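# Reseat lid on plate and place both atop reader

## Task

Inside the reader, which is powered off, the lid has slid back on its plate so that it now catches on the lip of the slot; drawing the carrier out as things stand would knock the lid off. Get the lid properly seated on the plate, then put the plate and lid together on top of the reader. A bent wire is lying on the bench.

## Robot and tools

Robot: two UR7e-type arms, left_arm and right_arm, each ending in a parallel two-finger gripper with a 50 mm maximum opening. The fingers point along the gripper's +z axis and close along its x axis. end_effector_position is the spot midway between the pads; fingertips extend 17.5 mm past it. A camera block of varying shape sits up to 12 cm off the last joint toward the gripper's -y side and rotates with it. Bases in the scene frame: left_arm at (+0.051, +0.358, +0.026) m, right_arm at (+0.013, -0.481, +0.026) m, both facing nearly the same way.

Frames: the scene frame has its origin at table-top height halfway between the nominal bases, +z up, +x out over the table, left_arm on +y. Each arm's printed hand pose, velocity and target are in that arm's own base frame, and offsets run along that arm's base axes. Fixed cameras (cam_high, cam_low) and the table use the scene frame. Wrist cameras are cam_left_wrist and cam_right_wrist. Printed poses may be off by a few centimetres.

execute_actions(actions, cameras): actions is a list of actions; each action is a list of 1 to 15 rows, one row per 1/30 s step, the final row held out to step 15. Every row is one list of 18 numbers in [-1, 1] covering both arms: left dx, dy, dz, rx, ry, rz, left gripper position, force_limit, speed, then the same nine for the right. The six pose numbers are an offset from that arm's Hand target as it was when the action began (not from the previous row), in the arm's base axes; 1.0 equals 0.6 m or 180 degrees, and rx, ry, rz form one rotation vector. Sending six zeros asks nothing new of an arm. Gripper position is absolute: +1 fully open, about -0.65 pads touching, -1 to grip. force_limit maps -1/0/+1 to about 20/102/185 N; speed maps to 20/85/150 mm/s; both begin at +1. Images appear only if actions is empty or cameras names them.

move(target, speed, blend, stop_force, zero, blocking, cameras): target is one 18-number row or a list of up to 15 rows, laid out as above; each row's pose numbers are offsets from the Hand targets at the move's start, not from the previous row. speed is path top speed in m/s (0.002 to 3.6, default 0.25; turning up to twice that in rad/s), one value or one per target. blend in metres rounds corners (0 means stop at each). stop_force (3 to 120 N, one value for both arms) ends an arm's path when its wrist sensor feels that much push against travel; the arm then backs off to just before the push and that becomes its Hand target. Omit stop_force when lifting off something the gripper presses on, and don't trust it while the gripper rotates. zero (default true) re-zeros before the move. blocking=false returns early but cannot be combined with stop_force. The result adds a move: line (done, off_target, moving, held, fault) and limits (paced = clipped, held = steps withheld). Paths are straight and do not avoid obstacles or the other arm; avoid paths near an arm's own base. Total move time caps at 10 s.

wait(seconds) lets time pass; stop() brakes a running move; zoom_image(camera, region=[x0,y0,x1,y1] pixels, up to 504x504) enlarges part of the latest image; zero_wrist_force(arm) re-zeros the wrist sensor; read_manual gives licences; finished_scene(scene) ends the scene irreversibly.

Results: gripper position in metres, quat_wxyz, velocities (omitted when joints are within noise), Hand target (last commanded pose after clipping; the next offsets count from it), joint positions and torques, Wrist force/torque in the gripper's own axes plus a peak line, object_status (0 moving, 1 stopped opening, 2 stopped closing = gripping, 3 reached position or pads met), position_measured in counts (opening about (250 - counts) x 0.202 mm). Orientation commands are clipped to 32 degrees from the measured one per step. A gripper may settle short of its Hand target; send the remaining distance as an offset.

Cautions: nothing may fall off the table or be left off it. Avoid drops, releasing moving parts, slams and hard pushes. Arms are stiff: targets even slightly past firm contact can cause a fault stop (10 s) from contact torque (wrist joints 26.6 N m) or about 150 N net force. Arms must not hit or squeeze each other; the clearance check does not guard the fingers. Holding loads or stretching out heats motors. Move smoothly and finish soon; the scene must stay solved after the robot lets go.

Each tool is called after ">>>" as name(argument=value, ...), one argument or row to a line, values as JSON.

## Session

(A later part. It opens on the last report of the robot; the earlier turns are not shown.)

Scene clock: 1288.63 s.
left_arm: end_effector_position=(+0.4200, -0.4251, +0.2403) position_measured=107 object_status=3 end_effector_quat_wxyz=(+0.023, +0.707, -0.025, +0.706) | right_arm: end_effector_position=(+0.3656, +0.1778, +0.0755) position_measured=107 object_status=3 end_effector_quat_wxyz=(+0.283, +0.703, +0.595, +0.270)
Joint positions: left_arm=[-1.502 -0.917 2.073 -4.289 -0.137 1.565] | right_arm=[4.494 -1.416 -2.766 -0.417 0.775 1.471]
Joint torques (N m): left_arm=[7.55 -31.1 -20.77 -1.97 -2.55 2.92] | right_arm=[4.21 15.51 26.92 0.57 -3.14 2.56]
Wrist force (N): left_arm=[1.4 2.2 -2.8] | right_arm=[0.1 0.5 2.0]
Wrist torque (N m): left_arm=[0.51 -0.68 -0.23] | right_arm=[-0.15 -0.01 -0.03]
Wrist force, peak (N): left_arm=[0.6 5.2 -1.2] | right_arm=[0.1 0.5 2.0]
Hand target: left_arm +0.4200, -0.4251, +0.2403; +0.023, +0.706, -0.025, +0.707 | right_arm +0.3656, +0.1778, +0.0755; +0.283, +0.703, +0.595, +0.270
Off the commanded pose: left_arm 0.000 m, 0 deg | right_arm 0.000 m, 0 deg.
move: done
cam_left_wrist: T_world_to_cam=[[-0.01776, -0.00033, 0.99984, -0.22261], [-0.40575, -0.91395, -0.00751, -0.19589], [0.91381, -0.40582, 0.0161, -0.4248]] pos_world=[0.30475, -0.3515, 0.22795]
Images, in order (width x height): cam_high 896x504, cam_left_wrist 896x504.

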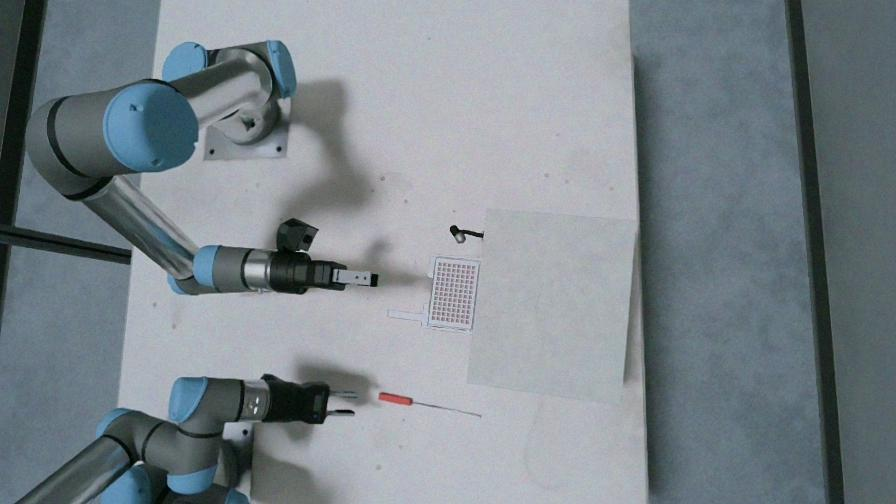

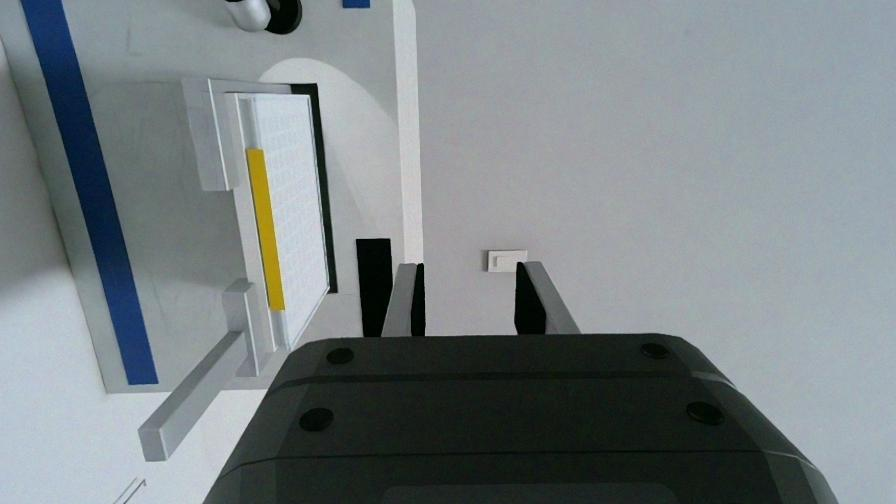

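>>> move(
  target=[
    [0,0,-0.1597,0,0,-0.0061,0.3,-0.8,-0.2,0,0,0,0,0,0,0.3,-0.6,-0.5],
    [0.1167,-0.01,-0.1597,0,0,-0.0061,0.3,-0.8,-0.2,0,0,0,0,0,0,0.3,-0.6,-0.5],
  ],
  speed=0.15,
  stop_force=15,
  cameras=["cam_left_wrist","cam_low","cam_high"],
)

Scene clock: 1300.97 s.
left_arm: end_effector_position=(+0.4900, -0.4311, +0.1445) position_measured=107 object_status=3 end_effector_quat_wxyz=(+0.030, +0.706, -0.032, +0.707) | right_arm: end_effector_position=(+0.3656, +0.1778, +0.0755) position_measured=107 object_status=3 end_effector_quat_wxyz=(+0.283, +0.703, +0.595, +0.270)
Joint positions: left_arm=[-1.342 -0.652 1.931 -4.423 -0.317 1.576] | right_arm=[4.494 -1.416 -2.766 -0.417 0.775 1.471]
Joint torques (N m): left_arm=[7.56 -38.1 -18.77 1.27 -2.6 -2.75] | right_arm=[3.93 15.5 27.17 0.55 -3.04 2.59]
Wrist force (N): left_arm=[1.4 2.1 -3.2] | right_arm=[-0.1 0.5 1.9]
Wrist torque (N m): left_arm=[0.48 -0.67 -0.15] | right_arm=[-0.15 0.02 -0.03]
Wrist force, peak (N): left_arm=[1.0 2.3 -4.0] | right_arm=[0.1 0.3 2.2]
Hand target: left_arm +0.4900, -0.4311, +0.1445; +0.030, +0.706, -0.032, +0.707 | right_arm +0.3656, +0.1778, +0.0755; +0.283, +0.703, +0.595, +0.270
Off the commanded pose: left_arm 0.000 m, 0 deg | right_arm 0.000 m, 0 deg.
move: done
cam_left_wrist: T_world_to_cam=[[-0.01965, 0, 0.99981, -0.12453], [-0.42329, -0.90596, -0.00832, -0.1615], [0.90578, -0.42337, 0.0178, -0.49352]] pos_world=[0.37622, -0.35526, 0.13195]
Images, in order (width x height): cam_high 896x504, cam_low 896x504, cam_left_wrist 896x504.

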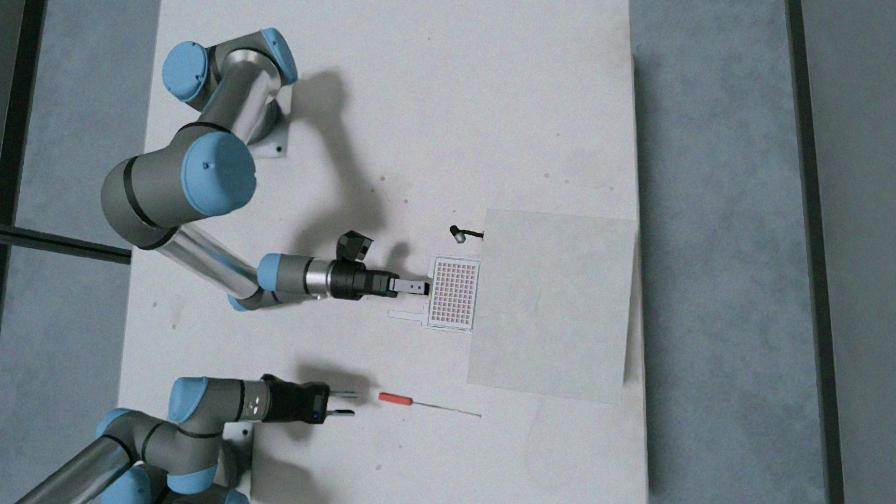

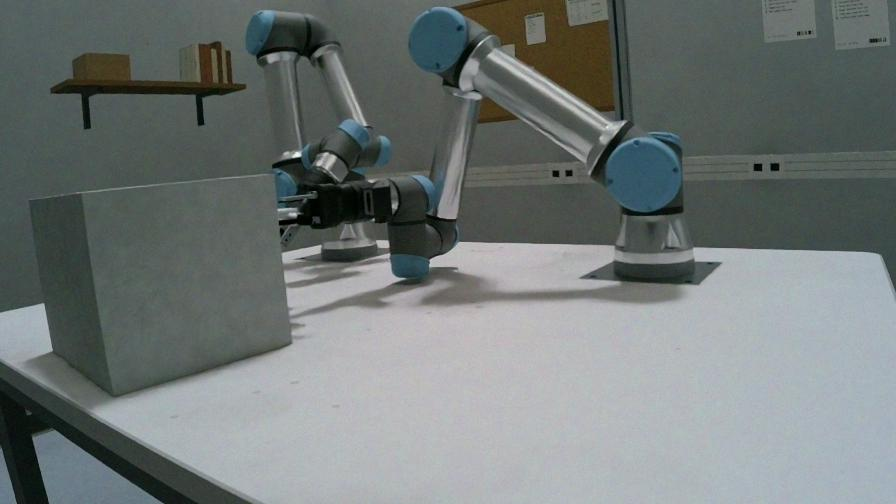

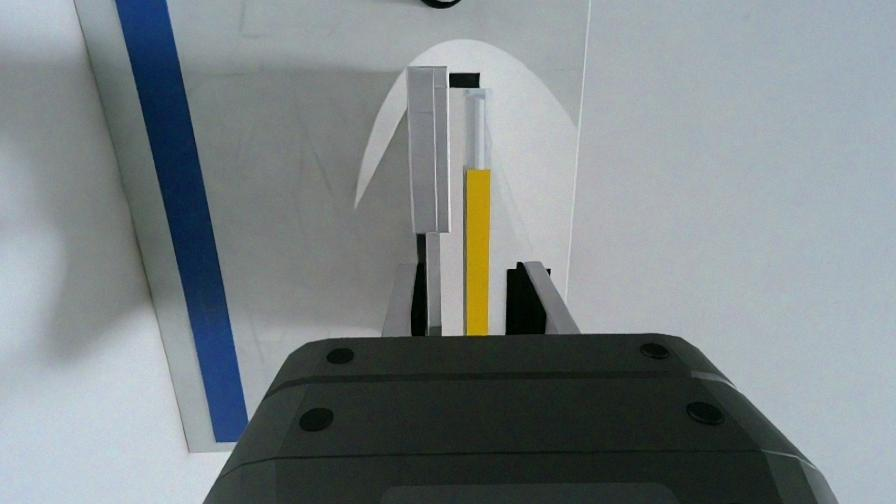

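>>> move(
  target=[0.0633,-0.0065,0,0,0,0,0.3,-0.8,-0.2,0,0,0,0,0,0,0.3,-0.6,-0.5],
  speed=0.04,
  stop_force=6,
  cameras=["cam_left_wrist"],
)

>>> move(
  target=[0,0,0,0,0,0,0.05,-0.8,-0.8,0,0,0,0,0,0,0.3,-0.6,-0.5],
  cameras=["cam_left_wrist"],
)

Scene clock: 1325.07 s.
left_arm: end_effector_position=(+0.5280, -0.4350, +0.1445) position_measured=107 object_status=3 end_effector_quat_wxyz=(+0.030, +0.706, -0.032, +0.707) | right_arm: end_effector_position=(+0.3656, +0.1778, +0.0755) position_measured=107 object_status=3 end_effector_quat_wxyz=(+0.283, +0.703, +0.595, +0.270)
Joint positions: left_arm=[-1.265 -0.633 1.861 -4.371 -0.394 1.575] | right_arm=[4.494 -1.416 -2.766 -0.417 0.775 1.471]
Joint torques (N m): left_arm=[7.96 -40.42 -20.21 1.08 -2.62 -2.8] | right_arm=[3.37 15.72 26 0.57 -3.03 2.54]
Wrist force (N): left_arm=[1.5 2.3 -3.3] | right_arm=[0.1 0.4 1.8]
Wrist torque (N m): left_arm=[0.51 -0.68 -0.11] | right_arm=[-0.17 0.00 -0.03]
Wrist force, peak (N): left_arm=[1.2 2.1 -3.7] | right_arm=[0.0 0.4 2.1]
Hand target: left_arm +0.5280, -0.4350, +0.1445; +0.030, +0.706, -0.032, +0.707 | right_arm +0.3656, +0.1778, +0.0755; +0.283, +0.703, +0.595, +0.270
Off the commanded pose: left_arm 0.000 m, 0 deg | right_arm 0.000 m, 0 deg.
move: done
cam_left_wrist: T_world_to_cam=[[-0.01965, 0, 0.99981, -0.12378], [-0.42329, -0.90596, -0.00832, -0.14895], [0.90578, -0.42337, 0.0178, -0.5296]] pos_world=[0.41422, -0.35916, 0.13195]

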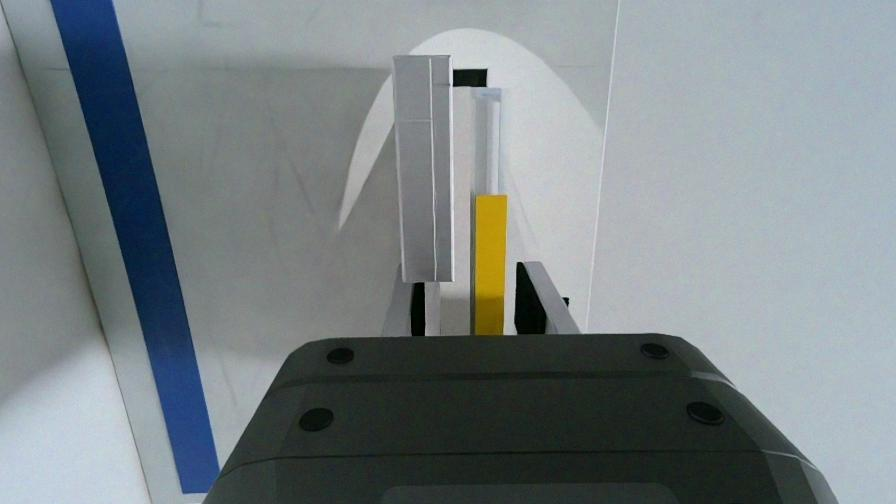

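Scene clock: 1325.57 s.
left_arm: end_effector_position=(+0.5280, -0.4350, +0.1445) position_measured=145 object_status=3 end_effector_quat_wxyz=(+0.030, +0.706, -0.032, +0.707) | right_arm: end_effector_position=(+0.3656, +0.1778, +0.0755) position_measured=107 object_status=3 end_effector_quat_wxyz=(+0.283, +0.703, +0.595, +0.270)
Joint positions: left_arm=[-1.265 -0.633 1.861 -4.371 -0.394 1.575] | right_arm=[4.494 -1.416 -2.766 -0.417 0.775 1.471]
Joint torques (N m): left_arm=[7.51 -40.14 -19.82 0.98 -2.59 -2.77] | right_arm=[4.03 15.73 26.36 0.61 -2.82 2.49]
Wrist force (N): left_arm=[1.6 2.2 -3.1] | right_arm=[0.0 0.4 1.8]
Wrist torque (N m): left_arm=[0.51 -0.69 -0.12] | right_arm=[-0.18 0.00 -0.03]
Wrist force, peak (N): left_arm=[1.6 2.2 -3.1] | right_arm=[0.1 0.5 2.0]
Hand target: left_arm +0.5280, -0.4350, +0.1445; +0.030, +0.706, -0.032, +0.707 | right_arm +0.3656, +0.1778, +0.0755; +0.283, +0.703, +0.595, +0.270
Off the commanded pose: left_arm 0.000 m, 0 deg | right_arm 0.000 m, 0 deg.
move: done
cam_left_wrist: T_world_to_cam=[[-0.01965, 0, 0.99981, -0.12378], [-0.42329, -0.90596, -0.00832, -0.14895], [0.90578, -0.42337, 0.0178, -0.5296]] pos_world=[0.41422, -0.35916, 0.13195]

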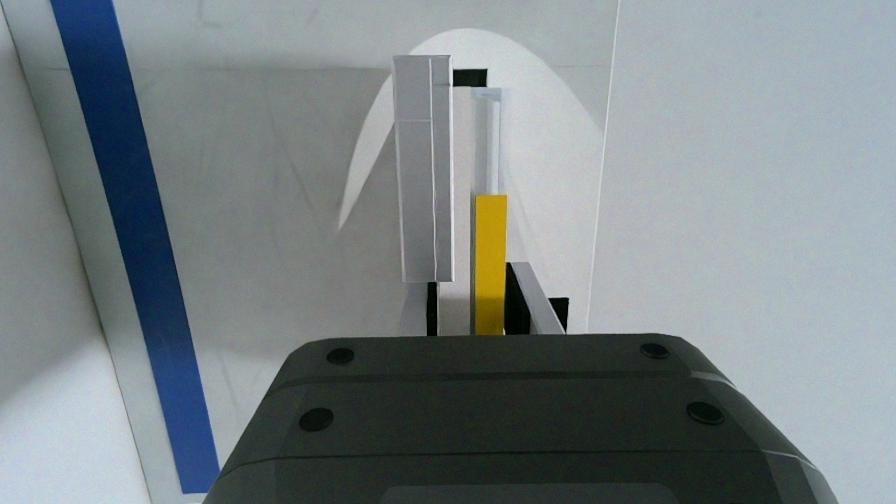

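>>> move(
  target=[0,0,0,0,0,0,-1,-0.5,-1,0,0,0,0,0,0,0.3,-0.6,-0.5],
  cameras=["cam_left_wrist"],
)

Scene clock: 1334.13 s.
left_arm: end_effector_position=(+0.5280, -0.4350, +0.1445) position_measured=175 object_status=2 end_effector_quat_wxyz=(+0.030, +0.706, -0.032, +0.707) | right_arm: end_effector_position=(+0.3656, +0.1778, +0.0755) position_measured=107 object_status=3 end_effector_quat_wxyz=(+0.283, +0.703, +0.595, +0.270)
Joint positions: left_arm=[-1.265 -0.633 1.861 -4.371 -0.394 1.575] | right_arm=[4.494 -1.416 -2.766 -0.417 0.775 1.471]
Joint torques (N m): left_arm=[7.47 -41.6 -18.91 0.68 -2.15 -2.71] | right_arm=[3.88 15.92 26.94 0.58 -3.02 2.46]
Wrist force (N): left_arm=[3.8 1.9 -3.0] | right_arm=[-0.1 0.4 2.0]
Wrist torque (N m): left_arm=[0.47 -0.49 -0.16] | right_arm=[-0.17 0.02 -0.03]
Wrist force, peak (N): left_arm=[4.2 2.1 -3.0] | right_arm=[0.0 0.5 2.2]
Hand target: left_arm +0.5280, -0.4350, +0.1445; +0.030, +0.706, -0.032, +0.707 | right_arm +0.3656, +0.1778, +0.0755; +0.283, +0.703, +0.595, +0.270
Off the commanded pose: left_arm 0.000 m, 0 deg | right_arm 0.000 m, 0 deg.
move: done
cam_left_wrist: T_world_to_cam=[[-0.01965, 0, 0.99981, -0.12378], [-0.42329, -0.90596, -0.00832, -0.14895], [0.90578, -0.42337, 0.0178, -0.5296]] pos_world=[0.41422, -0.35916, 0.13195]

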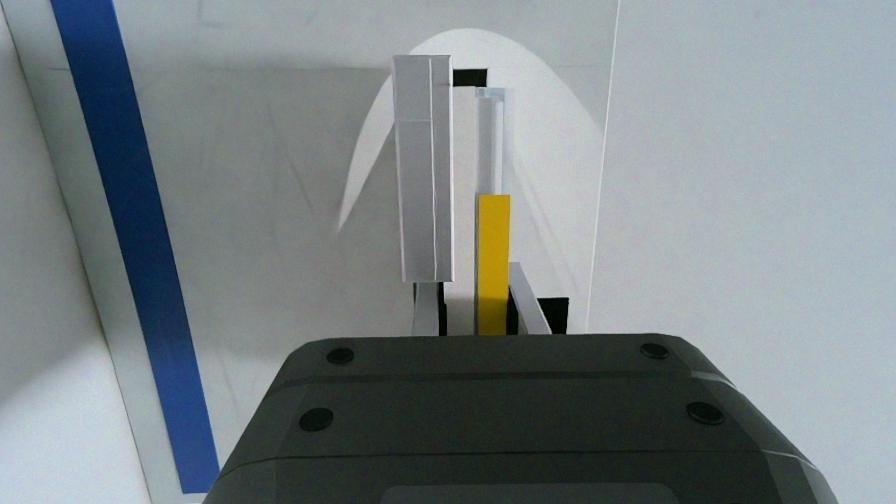

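>>> move(
  target=[
    [0,0,0.0667,0,0,0,-1,-0.5,-1,0,0,0,0,0,0,0.3,-0.6,-0.5],
    [-0.0167,0.0015,0.196,0,0,0,-1,-0.5,-1,0,0,0,0,0,0,0.3,-0.6,-0.5],
    [0.0983,-0.0086,0.196,0,0,0,-1,-0.5,-1,0,0,0,0,0,0,0.3,-0.6,-0.5],
  ],
  speed=[0.06,0.1,0.08],
  blend=[0.008,0.01,0],
  cameras=["cam_left_wrist","cam_low"],
)

>>> move(
  target=[0,0,-0.1,0,0,0,-1,-0.5,-1,0,0,0,0,0,0,0.3,-0.6,-0.5],
  speed=0.02,
  stop_force=3,
  cameras=["cam_left_wrist","cam_low"],
)

Scene clock: 1348.53 s.
left_arm: end_effector_position=(+0.5869, -0.4402, +0.2621) position_measured=175 object_status=2 end_effector_quat_wxyz=(+0.030, +0.706, -0.032, +0.707) | right_arm: end_effector_position=(+0.3656, +0.1778, +0.0755) position_measured=107 object_status=3 end_effector_quat_wxyz=(+0.283, +0.703, +0.595, +0.270)
Joint positions: left_arm=[-1.157 -0.841 1.781 -4.084 -0.502 1.575] | right_arm=[4.494 -1.416 -2.766 -0.417 0.775 1.471]
Joint torques (N m): left_arm=[8.15 -39.81 -26.6 0.63 -2.7 -2.79] | right_arm=[3.51 15.84 26.51 0.56 -2.91 2.5]
Wrist force (N): left_arm=[0.8 2.3 -3.1] | right_arm=[0.0 0.4 2.0]
Wrist torque (N m): left_arm=[0.53 -0.69 -0.08] | right_arm=[-0.17 0.01 -0.03]
Wrist force, peak (N): left_arm=[4.3 2.1 -3.1] | right_arm=[-0.1 0.3 2.1]
Hand target: left_arm +0.5870, -0.4402, +0.2621; +0.030, +0.706, -0.032, +0.707 | right_arm +0.3656, +0.1778, +0.0755; +0.283, +0.703, +0.595, +0.270
Off the commanded pose: left_arm 0.000 m, 0 deg | right_arm 0.000 m, 0 deg.
move: done
cam_left_wrist: T_world_to_cam=[[-0.01965, 0, 0.99981, -0.2402], [-0.42329, -0.90596, -0.00832, -0.12775], [0.90578, -0.42337, 0.0178, -0.58724]] pos_world=[0.47312, -0.36436, 0.24955]
Images, in order (width x height): cam_low 896x504, cam_left_wrist 896x504.

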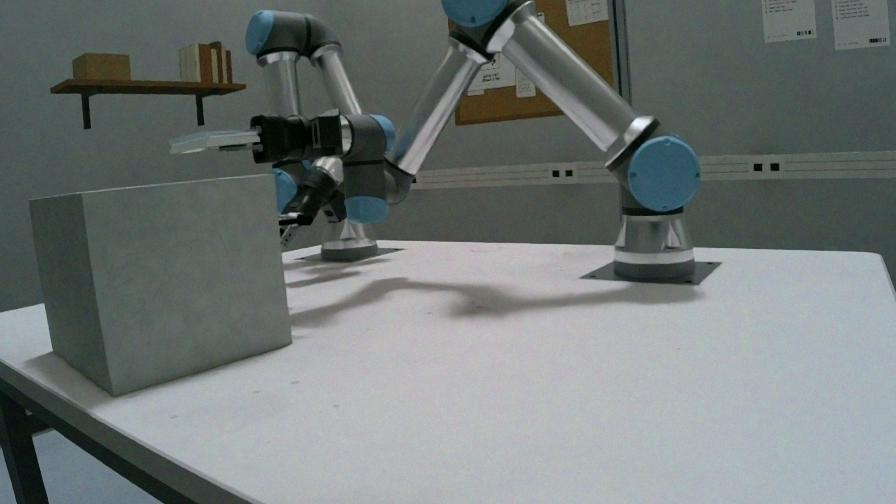

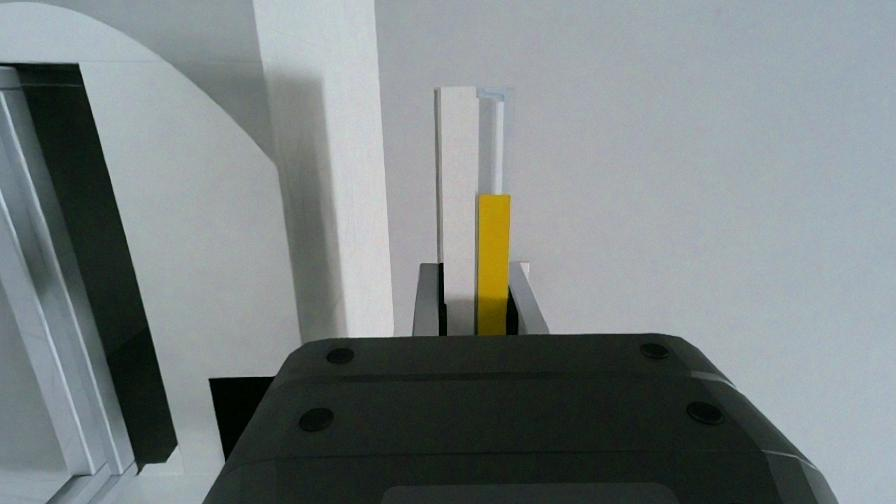

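Scene clock: 1352.03 s.
left_arm: end_effector_position=(+0.5870, -0.4402, +0.2152) position_measured=175 object_status=2 end_effector_quat_wxyz=(+0.030, +0.706, -0.032, +0.707) | right_arm: end_effector_position=(+0.3656, +0.1778, +0.0755) position_measured=107 object_status=3 end_effector_quat_wxyz=(+0.283, +0.703, +0.595, +0.270)
Joint positions: left_arm=[-1.157 -0.747 1.775 -4.171 -0.502 1.575] | right_arm=[4.494 -1.416 -2.766 -0.417 0.775 1.471]
Joint torques (N m): left_arm=[5.67 -56.68 3.33 1.04 -1.82 -2.22] | right_arm=[4.05 15.01 26.3 0.54 -2.75 2.43]
Wrist force (N): left_arm=[3.1 3.0 -1.6] | right_arm=[0.2 0.5 1.8]
Wrist torque (N m): left_arm=[0.57 -0.55 -0.17] | right_arm=[-0.15 -0.03 -0.03]
Wrist force, peak (N): left_arm=[4.3 2.0 -5.1] | right_arm=[0.1 0.3 2.2]
Hand target: left_arm +0.5870, -0.4402, +0.2152; +0.030, +0.706, -0.032, +0.707 (not the last commanded pose) | right_arm +0.3656, +0.1778, +0.0755; +0.283, +0.703, +0.595, +0.270
Off the commanded pose: left_arm 0.013 m, 0 deg | right_arm 0.000 m, 0 deg.
move: contact (left_arm)
cam_left_wrist: T_world_to_cam=[[-0.0196, 0.00009, 0.99981, -0.1933], [-0.42329, -0.90596, -0.00822, -0.12812], [0.90578, -0.42337, 0.0178, -0.5865]] pos_world=[0.47322, -0.36436, 0.20264]
Images, in order (width x height): cam_low 896x504, cam_left_wrist 896x504.

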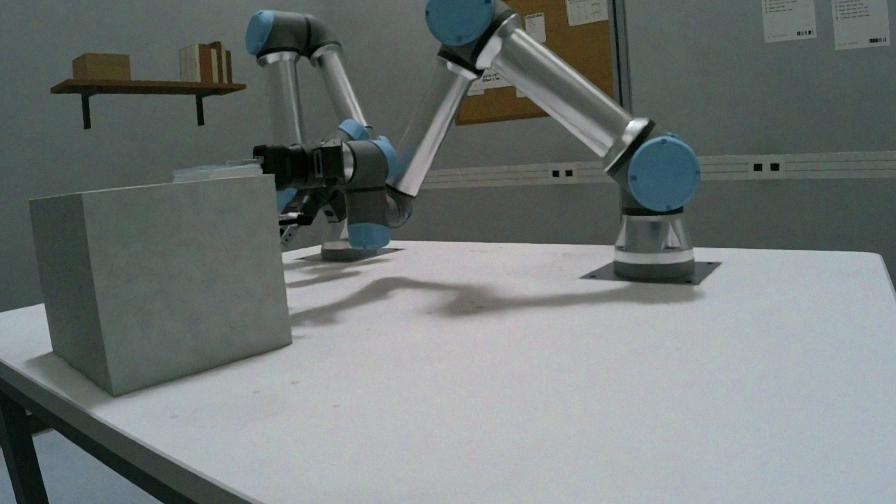

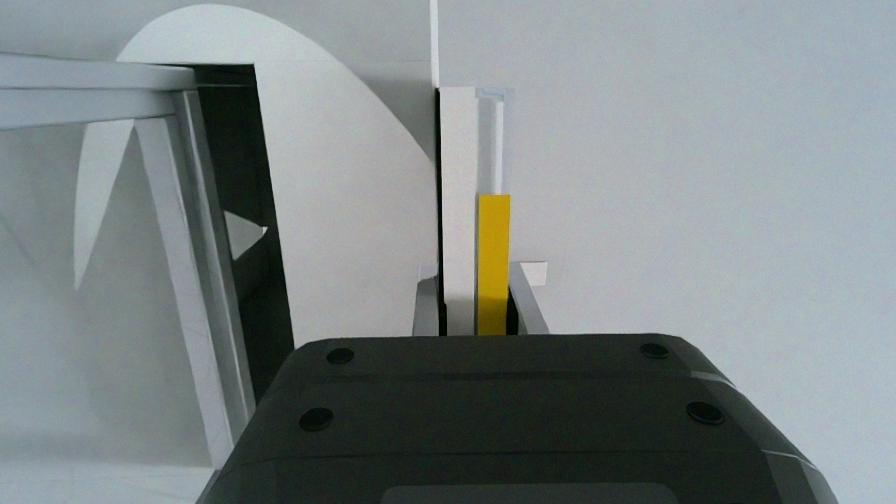

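>>> move(
  target=[0,0,-0.0008,0,0,0,0.05,-0.8,-0.8,0,0,0,0,0,0,0.3,-0.6,-0.5],
  speed=0.01,
)

>>> move(
  target=[-0.08,0.007,0,0,0,0,0.05,-0.8,-0.8,0,0,0,0,0,0,0.3,-0.6,-0.5],
  speed=0.08,
  cameras=["cam_low","cam_left_wrist"],
)

>>> move(
  target=[0,0,0.0065,0,0,0,-1,-0.8,-0.2,0,0,0,0,0,0,0.3,-0.6,-0.5],
  speed=0.08,
)

Scene clock: 1363.00 s.
left_arm: end_effector_position=(+0.5870, -0.4402, +0.2147) position_measured=145 object_status=3 end_effector_quat_wxyz=(+0.030, +0.706, -0.032, +0.707) | right_arm: end_effector_position=(+0.3656, +0.1778, +0.0755) position_measured=107 object_status=3 end_effector_quat_wxyz=(+0.283, +0.703, +0.595, +0.270)
Joint positions: left_arm=[-1.157 -0.746 1.775 -4.172 -0.502 1.575] | right_arm=[4.494 -1.416 -2.766 -0.417 0.775 1.471]
Joint torques (N m): left_arm=[0.15 -41.38 -16.34 -2.83 0.64 -2.44] | right_arm=[3.15 15.53 26.28 0.58 -2.89 2.38]
Wrist force (N): left_arm=[1.5 2.2 -3.2] | right_arm=[0.0 0.2 2.0]
Wrist torque (N m): left_arm=[0.52 -0.67 -0.10] | right_arm=[-0.20 0.02 -0.03]
Wrist force, peak (N): left_arm=[3.5 3.1 -1.6] | right_arm=[0.3 0.5 2.1]
Hand target: left_arm +0.5870, -0.4402, +0.2147; +0.030, +0.706, -0.032, +0.707 | right_arm +0.3656, +0.1778, +0.0755; +0.283, +0.703, +0.595, +0.270
Off the commanded pose: left_arm 0.000 m, 0 deg | right_arm 0.000 m, 0 deg.
move: done

Scene clock: 1364.10 s.
left_arm: end_effector_position=(+0.5391, -0.4360, +0.2147) position_measured=145 object_status=3 end_effector_quat_wxyz=(+0.030, +0.706, -0.032, +0.707) | right_arm: end_effector_position=(+0.3656, +0.1778, +0.0755) position_measured=107 object_status=3 end_effector_quat_wxyz=(+0.283, +0.703, +0.595, +0.270)
Joint positions: left_arm=[-1.244 -0.785 1.876 -4.234 -0.415 1.575] | right_arm=[4.494 -1.416 -2.766 -0.417 0.775 1.471]
Joint torques (N m): left_arm=[-7.31 -54.81 3.5 -2.57 2.83 2.95] | right_arm=[3.7 15.99 26.61 0.54 -2.93 2.38]
Wrist force (N): left_arm=[1.5 2.0 -3.1] | right_arm=[0.0 0.3 1.8]
Wrist torque (N m): left_arm=[0.47 -0.68 -0.10] | right_arm=[-0.20 0.01 -0.03]
Wrist force, peak (N): left_arm=[1.8 2.1 -3.8] | right_arm=[0.1 0.6 2.1]
Hand target: left_arm +0.5390, -0.4360, +0.2147; +0.030, +0.706, -0.032, +0.707 | right_arm +0.3656, +0.1778, +0.0755; +0.283, +0.703, +0.595, +0.270
Off the commanded pose: left_arm 0.000 m, 0 deg | right_arm 0.000 m, 0 deg.
move: done
cam_left_wrist: T_world_to_cam=[[-0.01956, 0.00018, 0.99981, -0.19382], [-0.42329, -0.90596, -0.00812, -0.14461], [0.90578, -0.42337, 0.0178, -0.54132]] pos_world=[0.42532, -0.36016, 0.20225]

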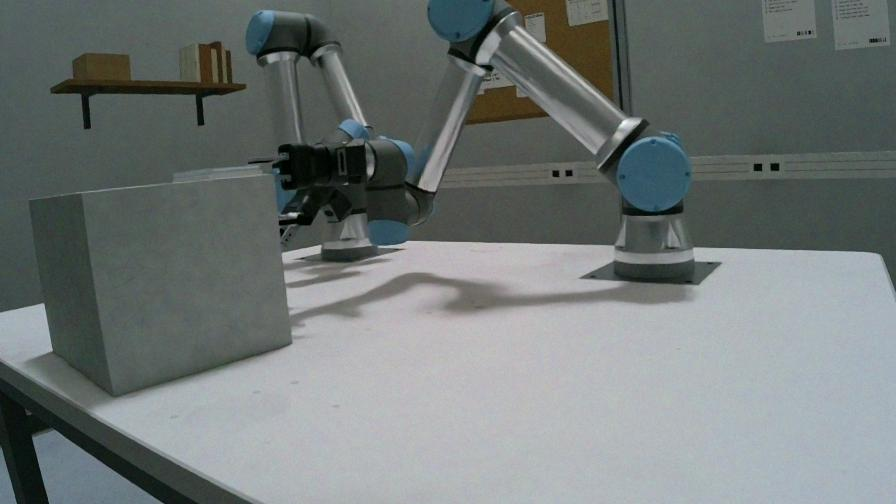

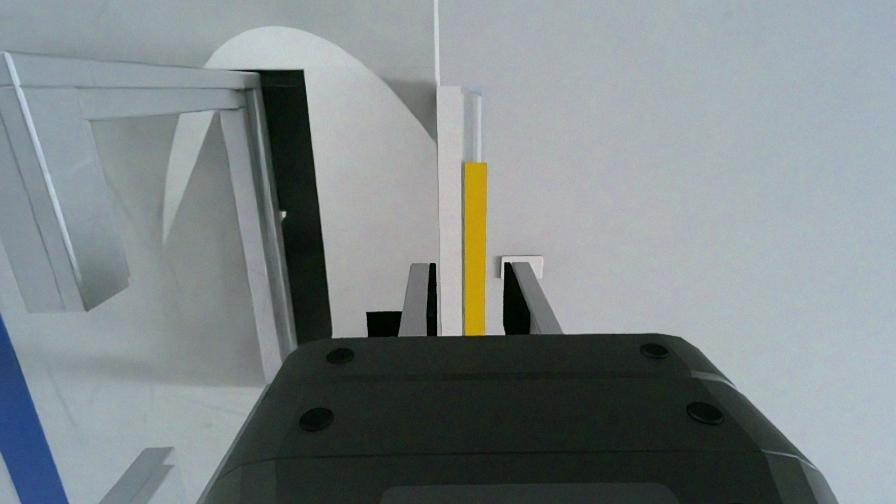

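Scene clock: 1364.63 s.
left_arm: end_effector_position=(+0.5390, -0.4360, +0.2186) position_measured=251 object_status=3 end_effector_quat_wxyz=(+0.030, +0.706, -0.032, +0.707) | right_arm: end_effector_position=(+0.3656, +0.1778, +0.0755) position_measured=107 object_status=3 end_effector_quat_wxyz=(+0.283, +0.703, +0.595, +0.270)
Joint positions: left_arm=[-1.244 -0.793 1.877 -4.227 -0.415 1.575] | right_arm=[4.494 -1.416 -2.766 -0.417 0.775 1.471]
Joint torques (N m): left_arm=[-7.27 -54.85 3.13 1.05 2.71 -0.26] | right_arm=[3 16.18 26.97 0.62 -2.85 2.34]
Wrist force (N): left_arm=[1.5 2.0 -3.1] | right_arm=[0.0 0.4 2.0]
Wrist torque (N m): left_arm=[0.47 -0.69 -0.12] | right_arm=[-0.17 0.01 -0.03]
Wrist force, peak (N): left_arm=[1.9 2.3 -3.3] | right_arm=[0.0 0.5 2.0]
Hand target: left_arm +0.5390, -0.4360, +0.2186; +0.030, +0.706, -0.032, +0.707 | right_arm +0.3656, +0.1778, +0.0755; +0.283, +0.703, +0.595, +0.270
Off the commanded pose: left_arm 0.000 m, 0 deg | right_arm 0.000 m, 0 deg.
move: done

>>> move(
  target=[0.1167,-0.0102,0,0,0,0,-1,-0.8,-0.2,0,0,0,0,0,0,0.3,-0.6,-0.5],
  speed=0.03,
  stop_force=6,
  cameras=["cam_low","cam_left_wrist"],
)

Scene clock: 1379.07 s.
left_arm: end_effector_position=(+0.6090, -0.4421, +0.2186) position_measured=251 object_status=3 end_effector_quat_wxyz=(+0.030, +0.706, -0.032, +0.707) | right_arm: end_effector_position=(+0.3656, +0.1778, +0.0755) position_measured=107 object_status=3 end_effector_quat_wxyz=(+0.283, +0.703, +0.595, +0.270)
Joint positions: left_arm=[-1.12 -0.733 1.725 -4.134 -0.539 1.574] | right_arm=[4.494 -1.416 -2.766 -0.417 0.775 1.471]
Joint torques (N m): left_arm=[7.83 -41.89 -24.84 0.84 -2.55 -2.84] | right_arm=[3.12 16.14 26.75 0.6 -2.71 2.4]
Wrist force (N): left_arm=[1.4 2.2 -3.6] | right_arm=[0.0 0.4 2.0]
Wrist torque (N m): left_arm=[0.52 -0.65 -0.09] | right_arm=[-0.17 0.00 -0.03]
Wrist force, peak (N): left_arm=[1.6 2.3 -3.7] | right_arm=[0.1 0.5 2.1]
Hand target: left_arm +0.6090, -0.4421, +0.2186; +0.030, +0.706, -0.032, +0.707 | right_arm +0.3656, +0.1778, +0.0755; +0.283, +0.703, +0.595, +0.270
Off the commanded pose: left_arm 0.000 m, 0 deg | right_arm 0.000 m, 0 deg.
move: done
cam_left_wrist: T_world_to_cam=[[-0.0196, 0.00009, 0.99981, -0.19636], [-0.42329, -0.90596, -0.00822, -0.1205], [0.90578, -0.42337, 0.0178, -0.60729]] pos_world=[0.49522, -0.36626, 0.20614]

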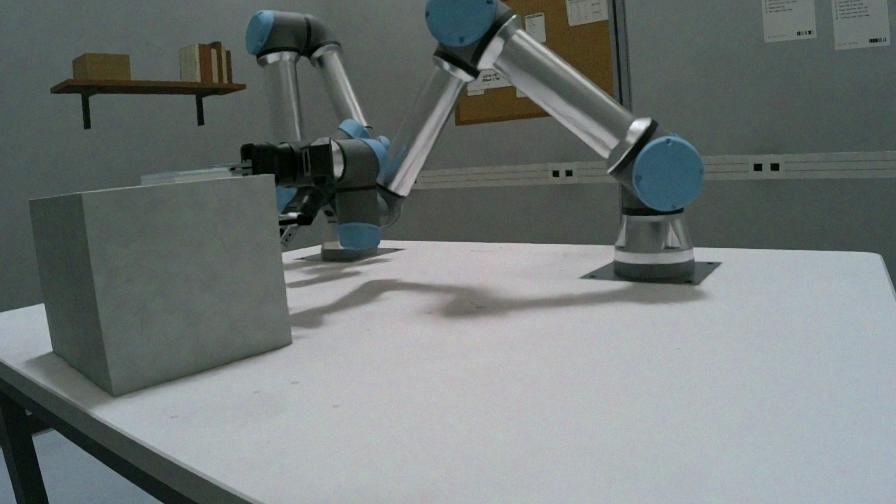

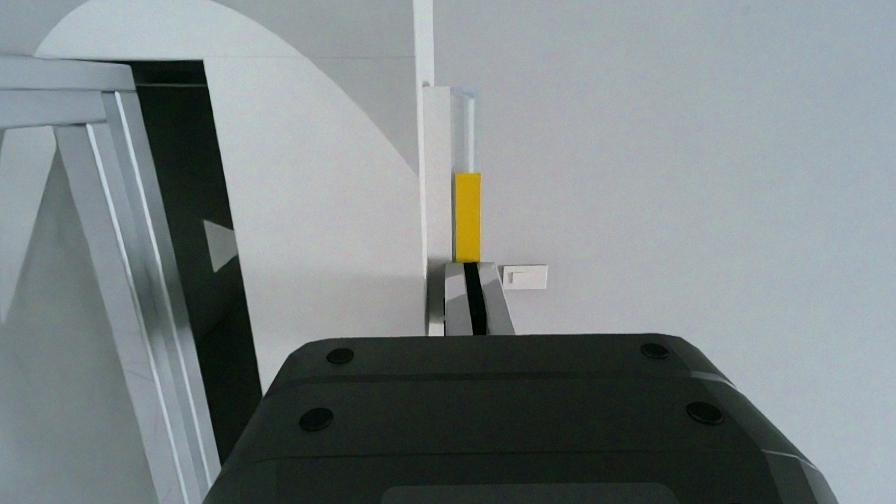

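>>> move(
  target=[-0.2,0.02,0.02,0,0,0,-1,-0.8,-0.2,0,0,0,0,0,0,0.3,-0.6,-0.5],
  speed=0.2,
  cameras=["cam_high"],
)

>>> zoom_image(
  camera="cam_high",
  region=[360, 180, 660, 420],
)

Scene clock: 1386.67 s.
left_arm: end_effector_position=(+0.4891, -0.4301, +0.2306) position_measured=251 object_status=3 end_effector_quat_wxyz=(+0.030, +0.706, -0.032, +0.707) | right_arm: end_effector_position=(+0.3656, +0.1778, +0.0755) position_measured=107 object_status=3 end_effector_quat_wxyz=(+0.283, +0.703, +0.595, +0.270)
Joint positions: left_arm=[-1.344 -0.857 1.977 -4.264 -0.315 1.575] | right_arm=[4.494 -1.416 -2.766 -0.417 0.775 1.471]
Joint torques (N m): left_arm=[-6.6 -51.79 5.22 -2.43 2.74 2.99] | right_arm=[2.88 15.94 26.9 0.65 -2.83 2.35]
Wrist force (N): left_arm=[1.3 2.1 -3.1] | right_arm=[0.1 0.4 2.0]
Wrist torque (N m): left_arm=[0.50 -0.65 -0.15] | right_arm=[-0.18 -0.01 -0.03]
Wrist force, peak (N): left_arm=[1.5 2.4 -4.9] | right_arm=[0.0 0.5 2.2]
Hand target: left_arm +0.4890, -0.4301, +0.2306; +0.030, +0.706, -0.032, +0.707 | right_arm +0.3656, +0.1778, +0.0755; +0.283, +0.703, +0.595, +0.270
Off the commanded pose: left_arm 0.000 m, 0 deg | right_arm 0.000 m, 0 deg.
move: done

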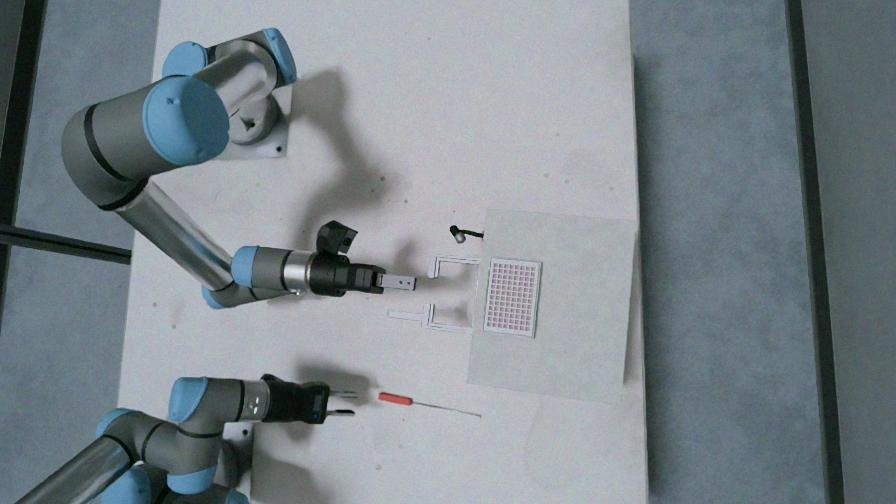

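Scaled by 1.680 from the camera's image (finer frame: 1280x720).

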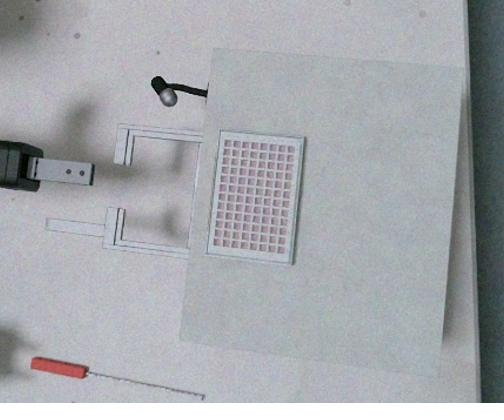

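Seated and fully on top.

>>> finished_scene(
  scene=2,
)

The scene is finished: the task was done.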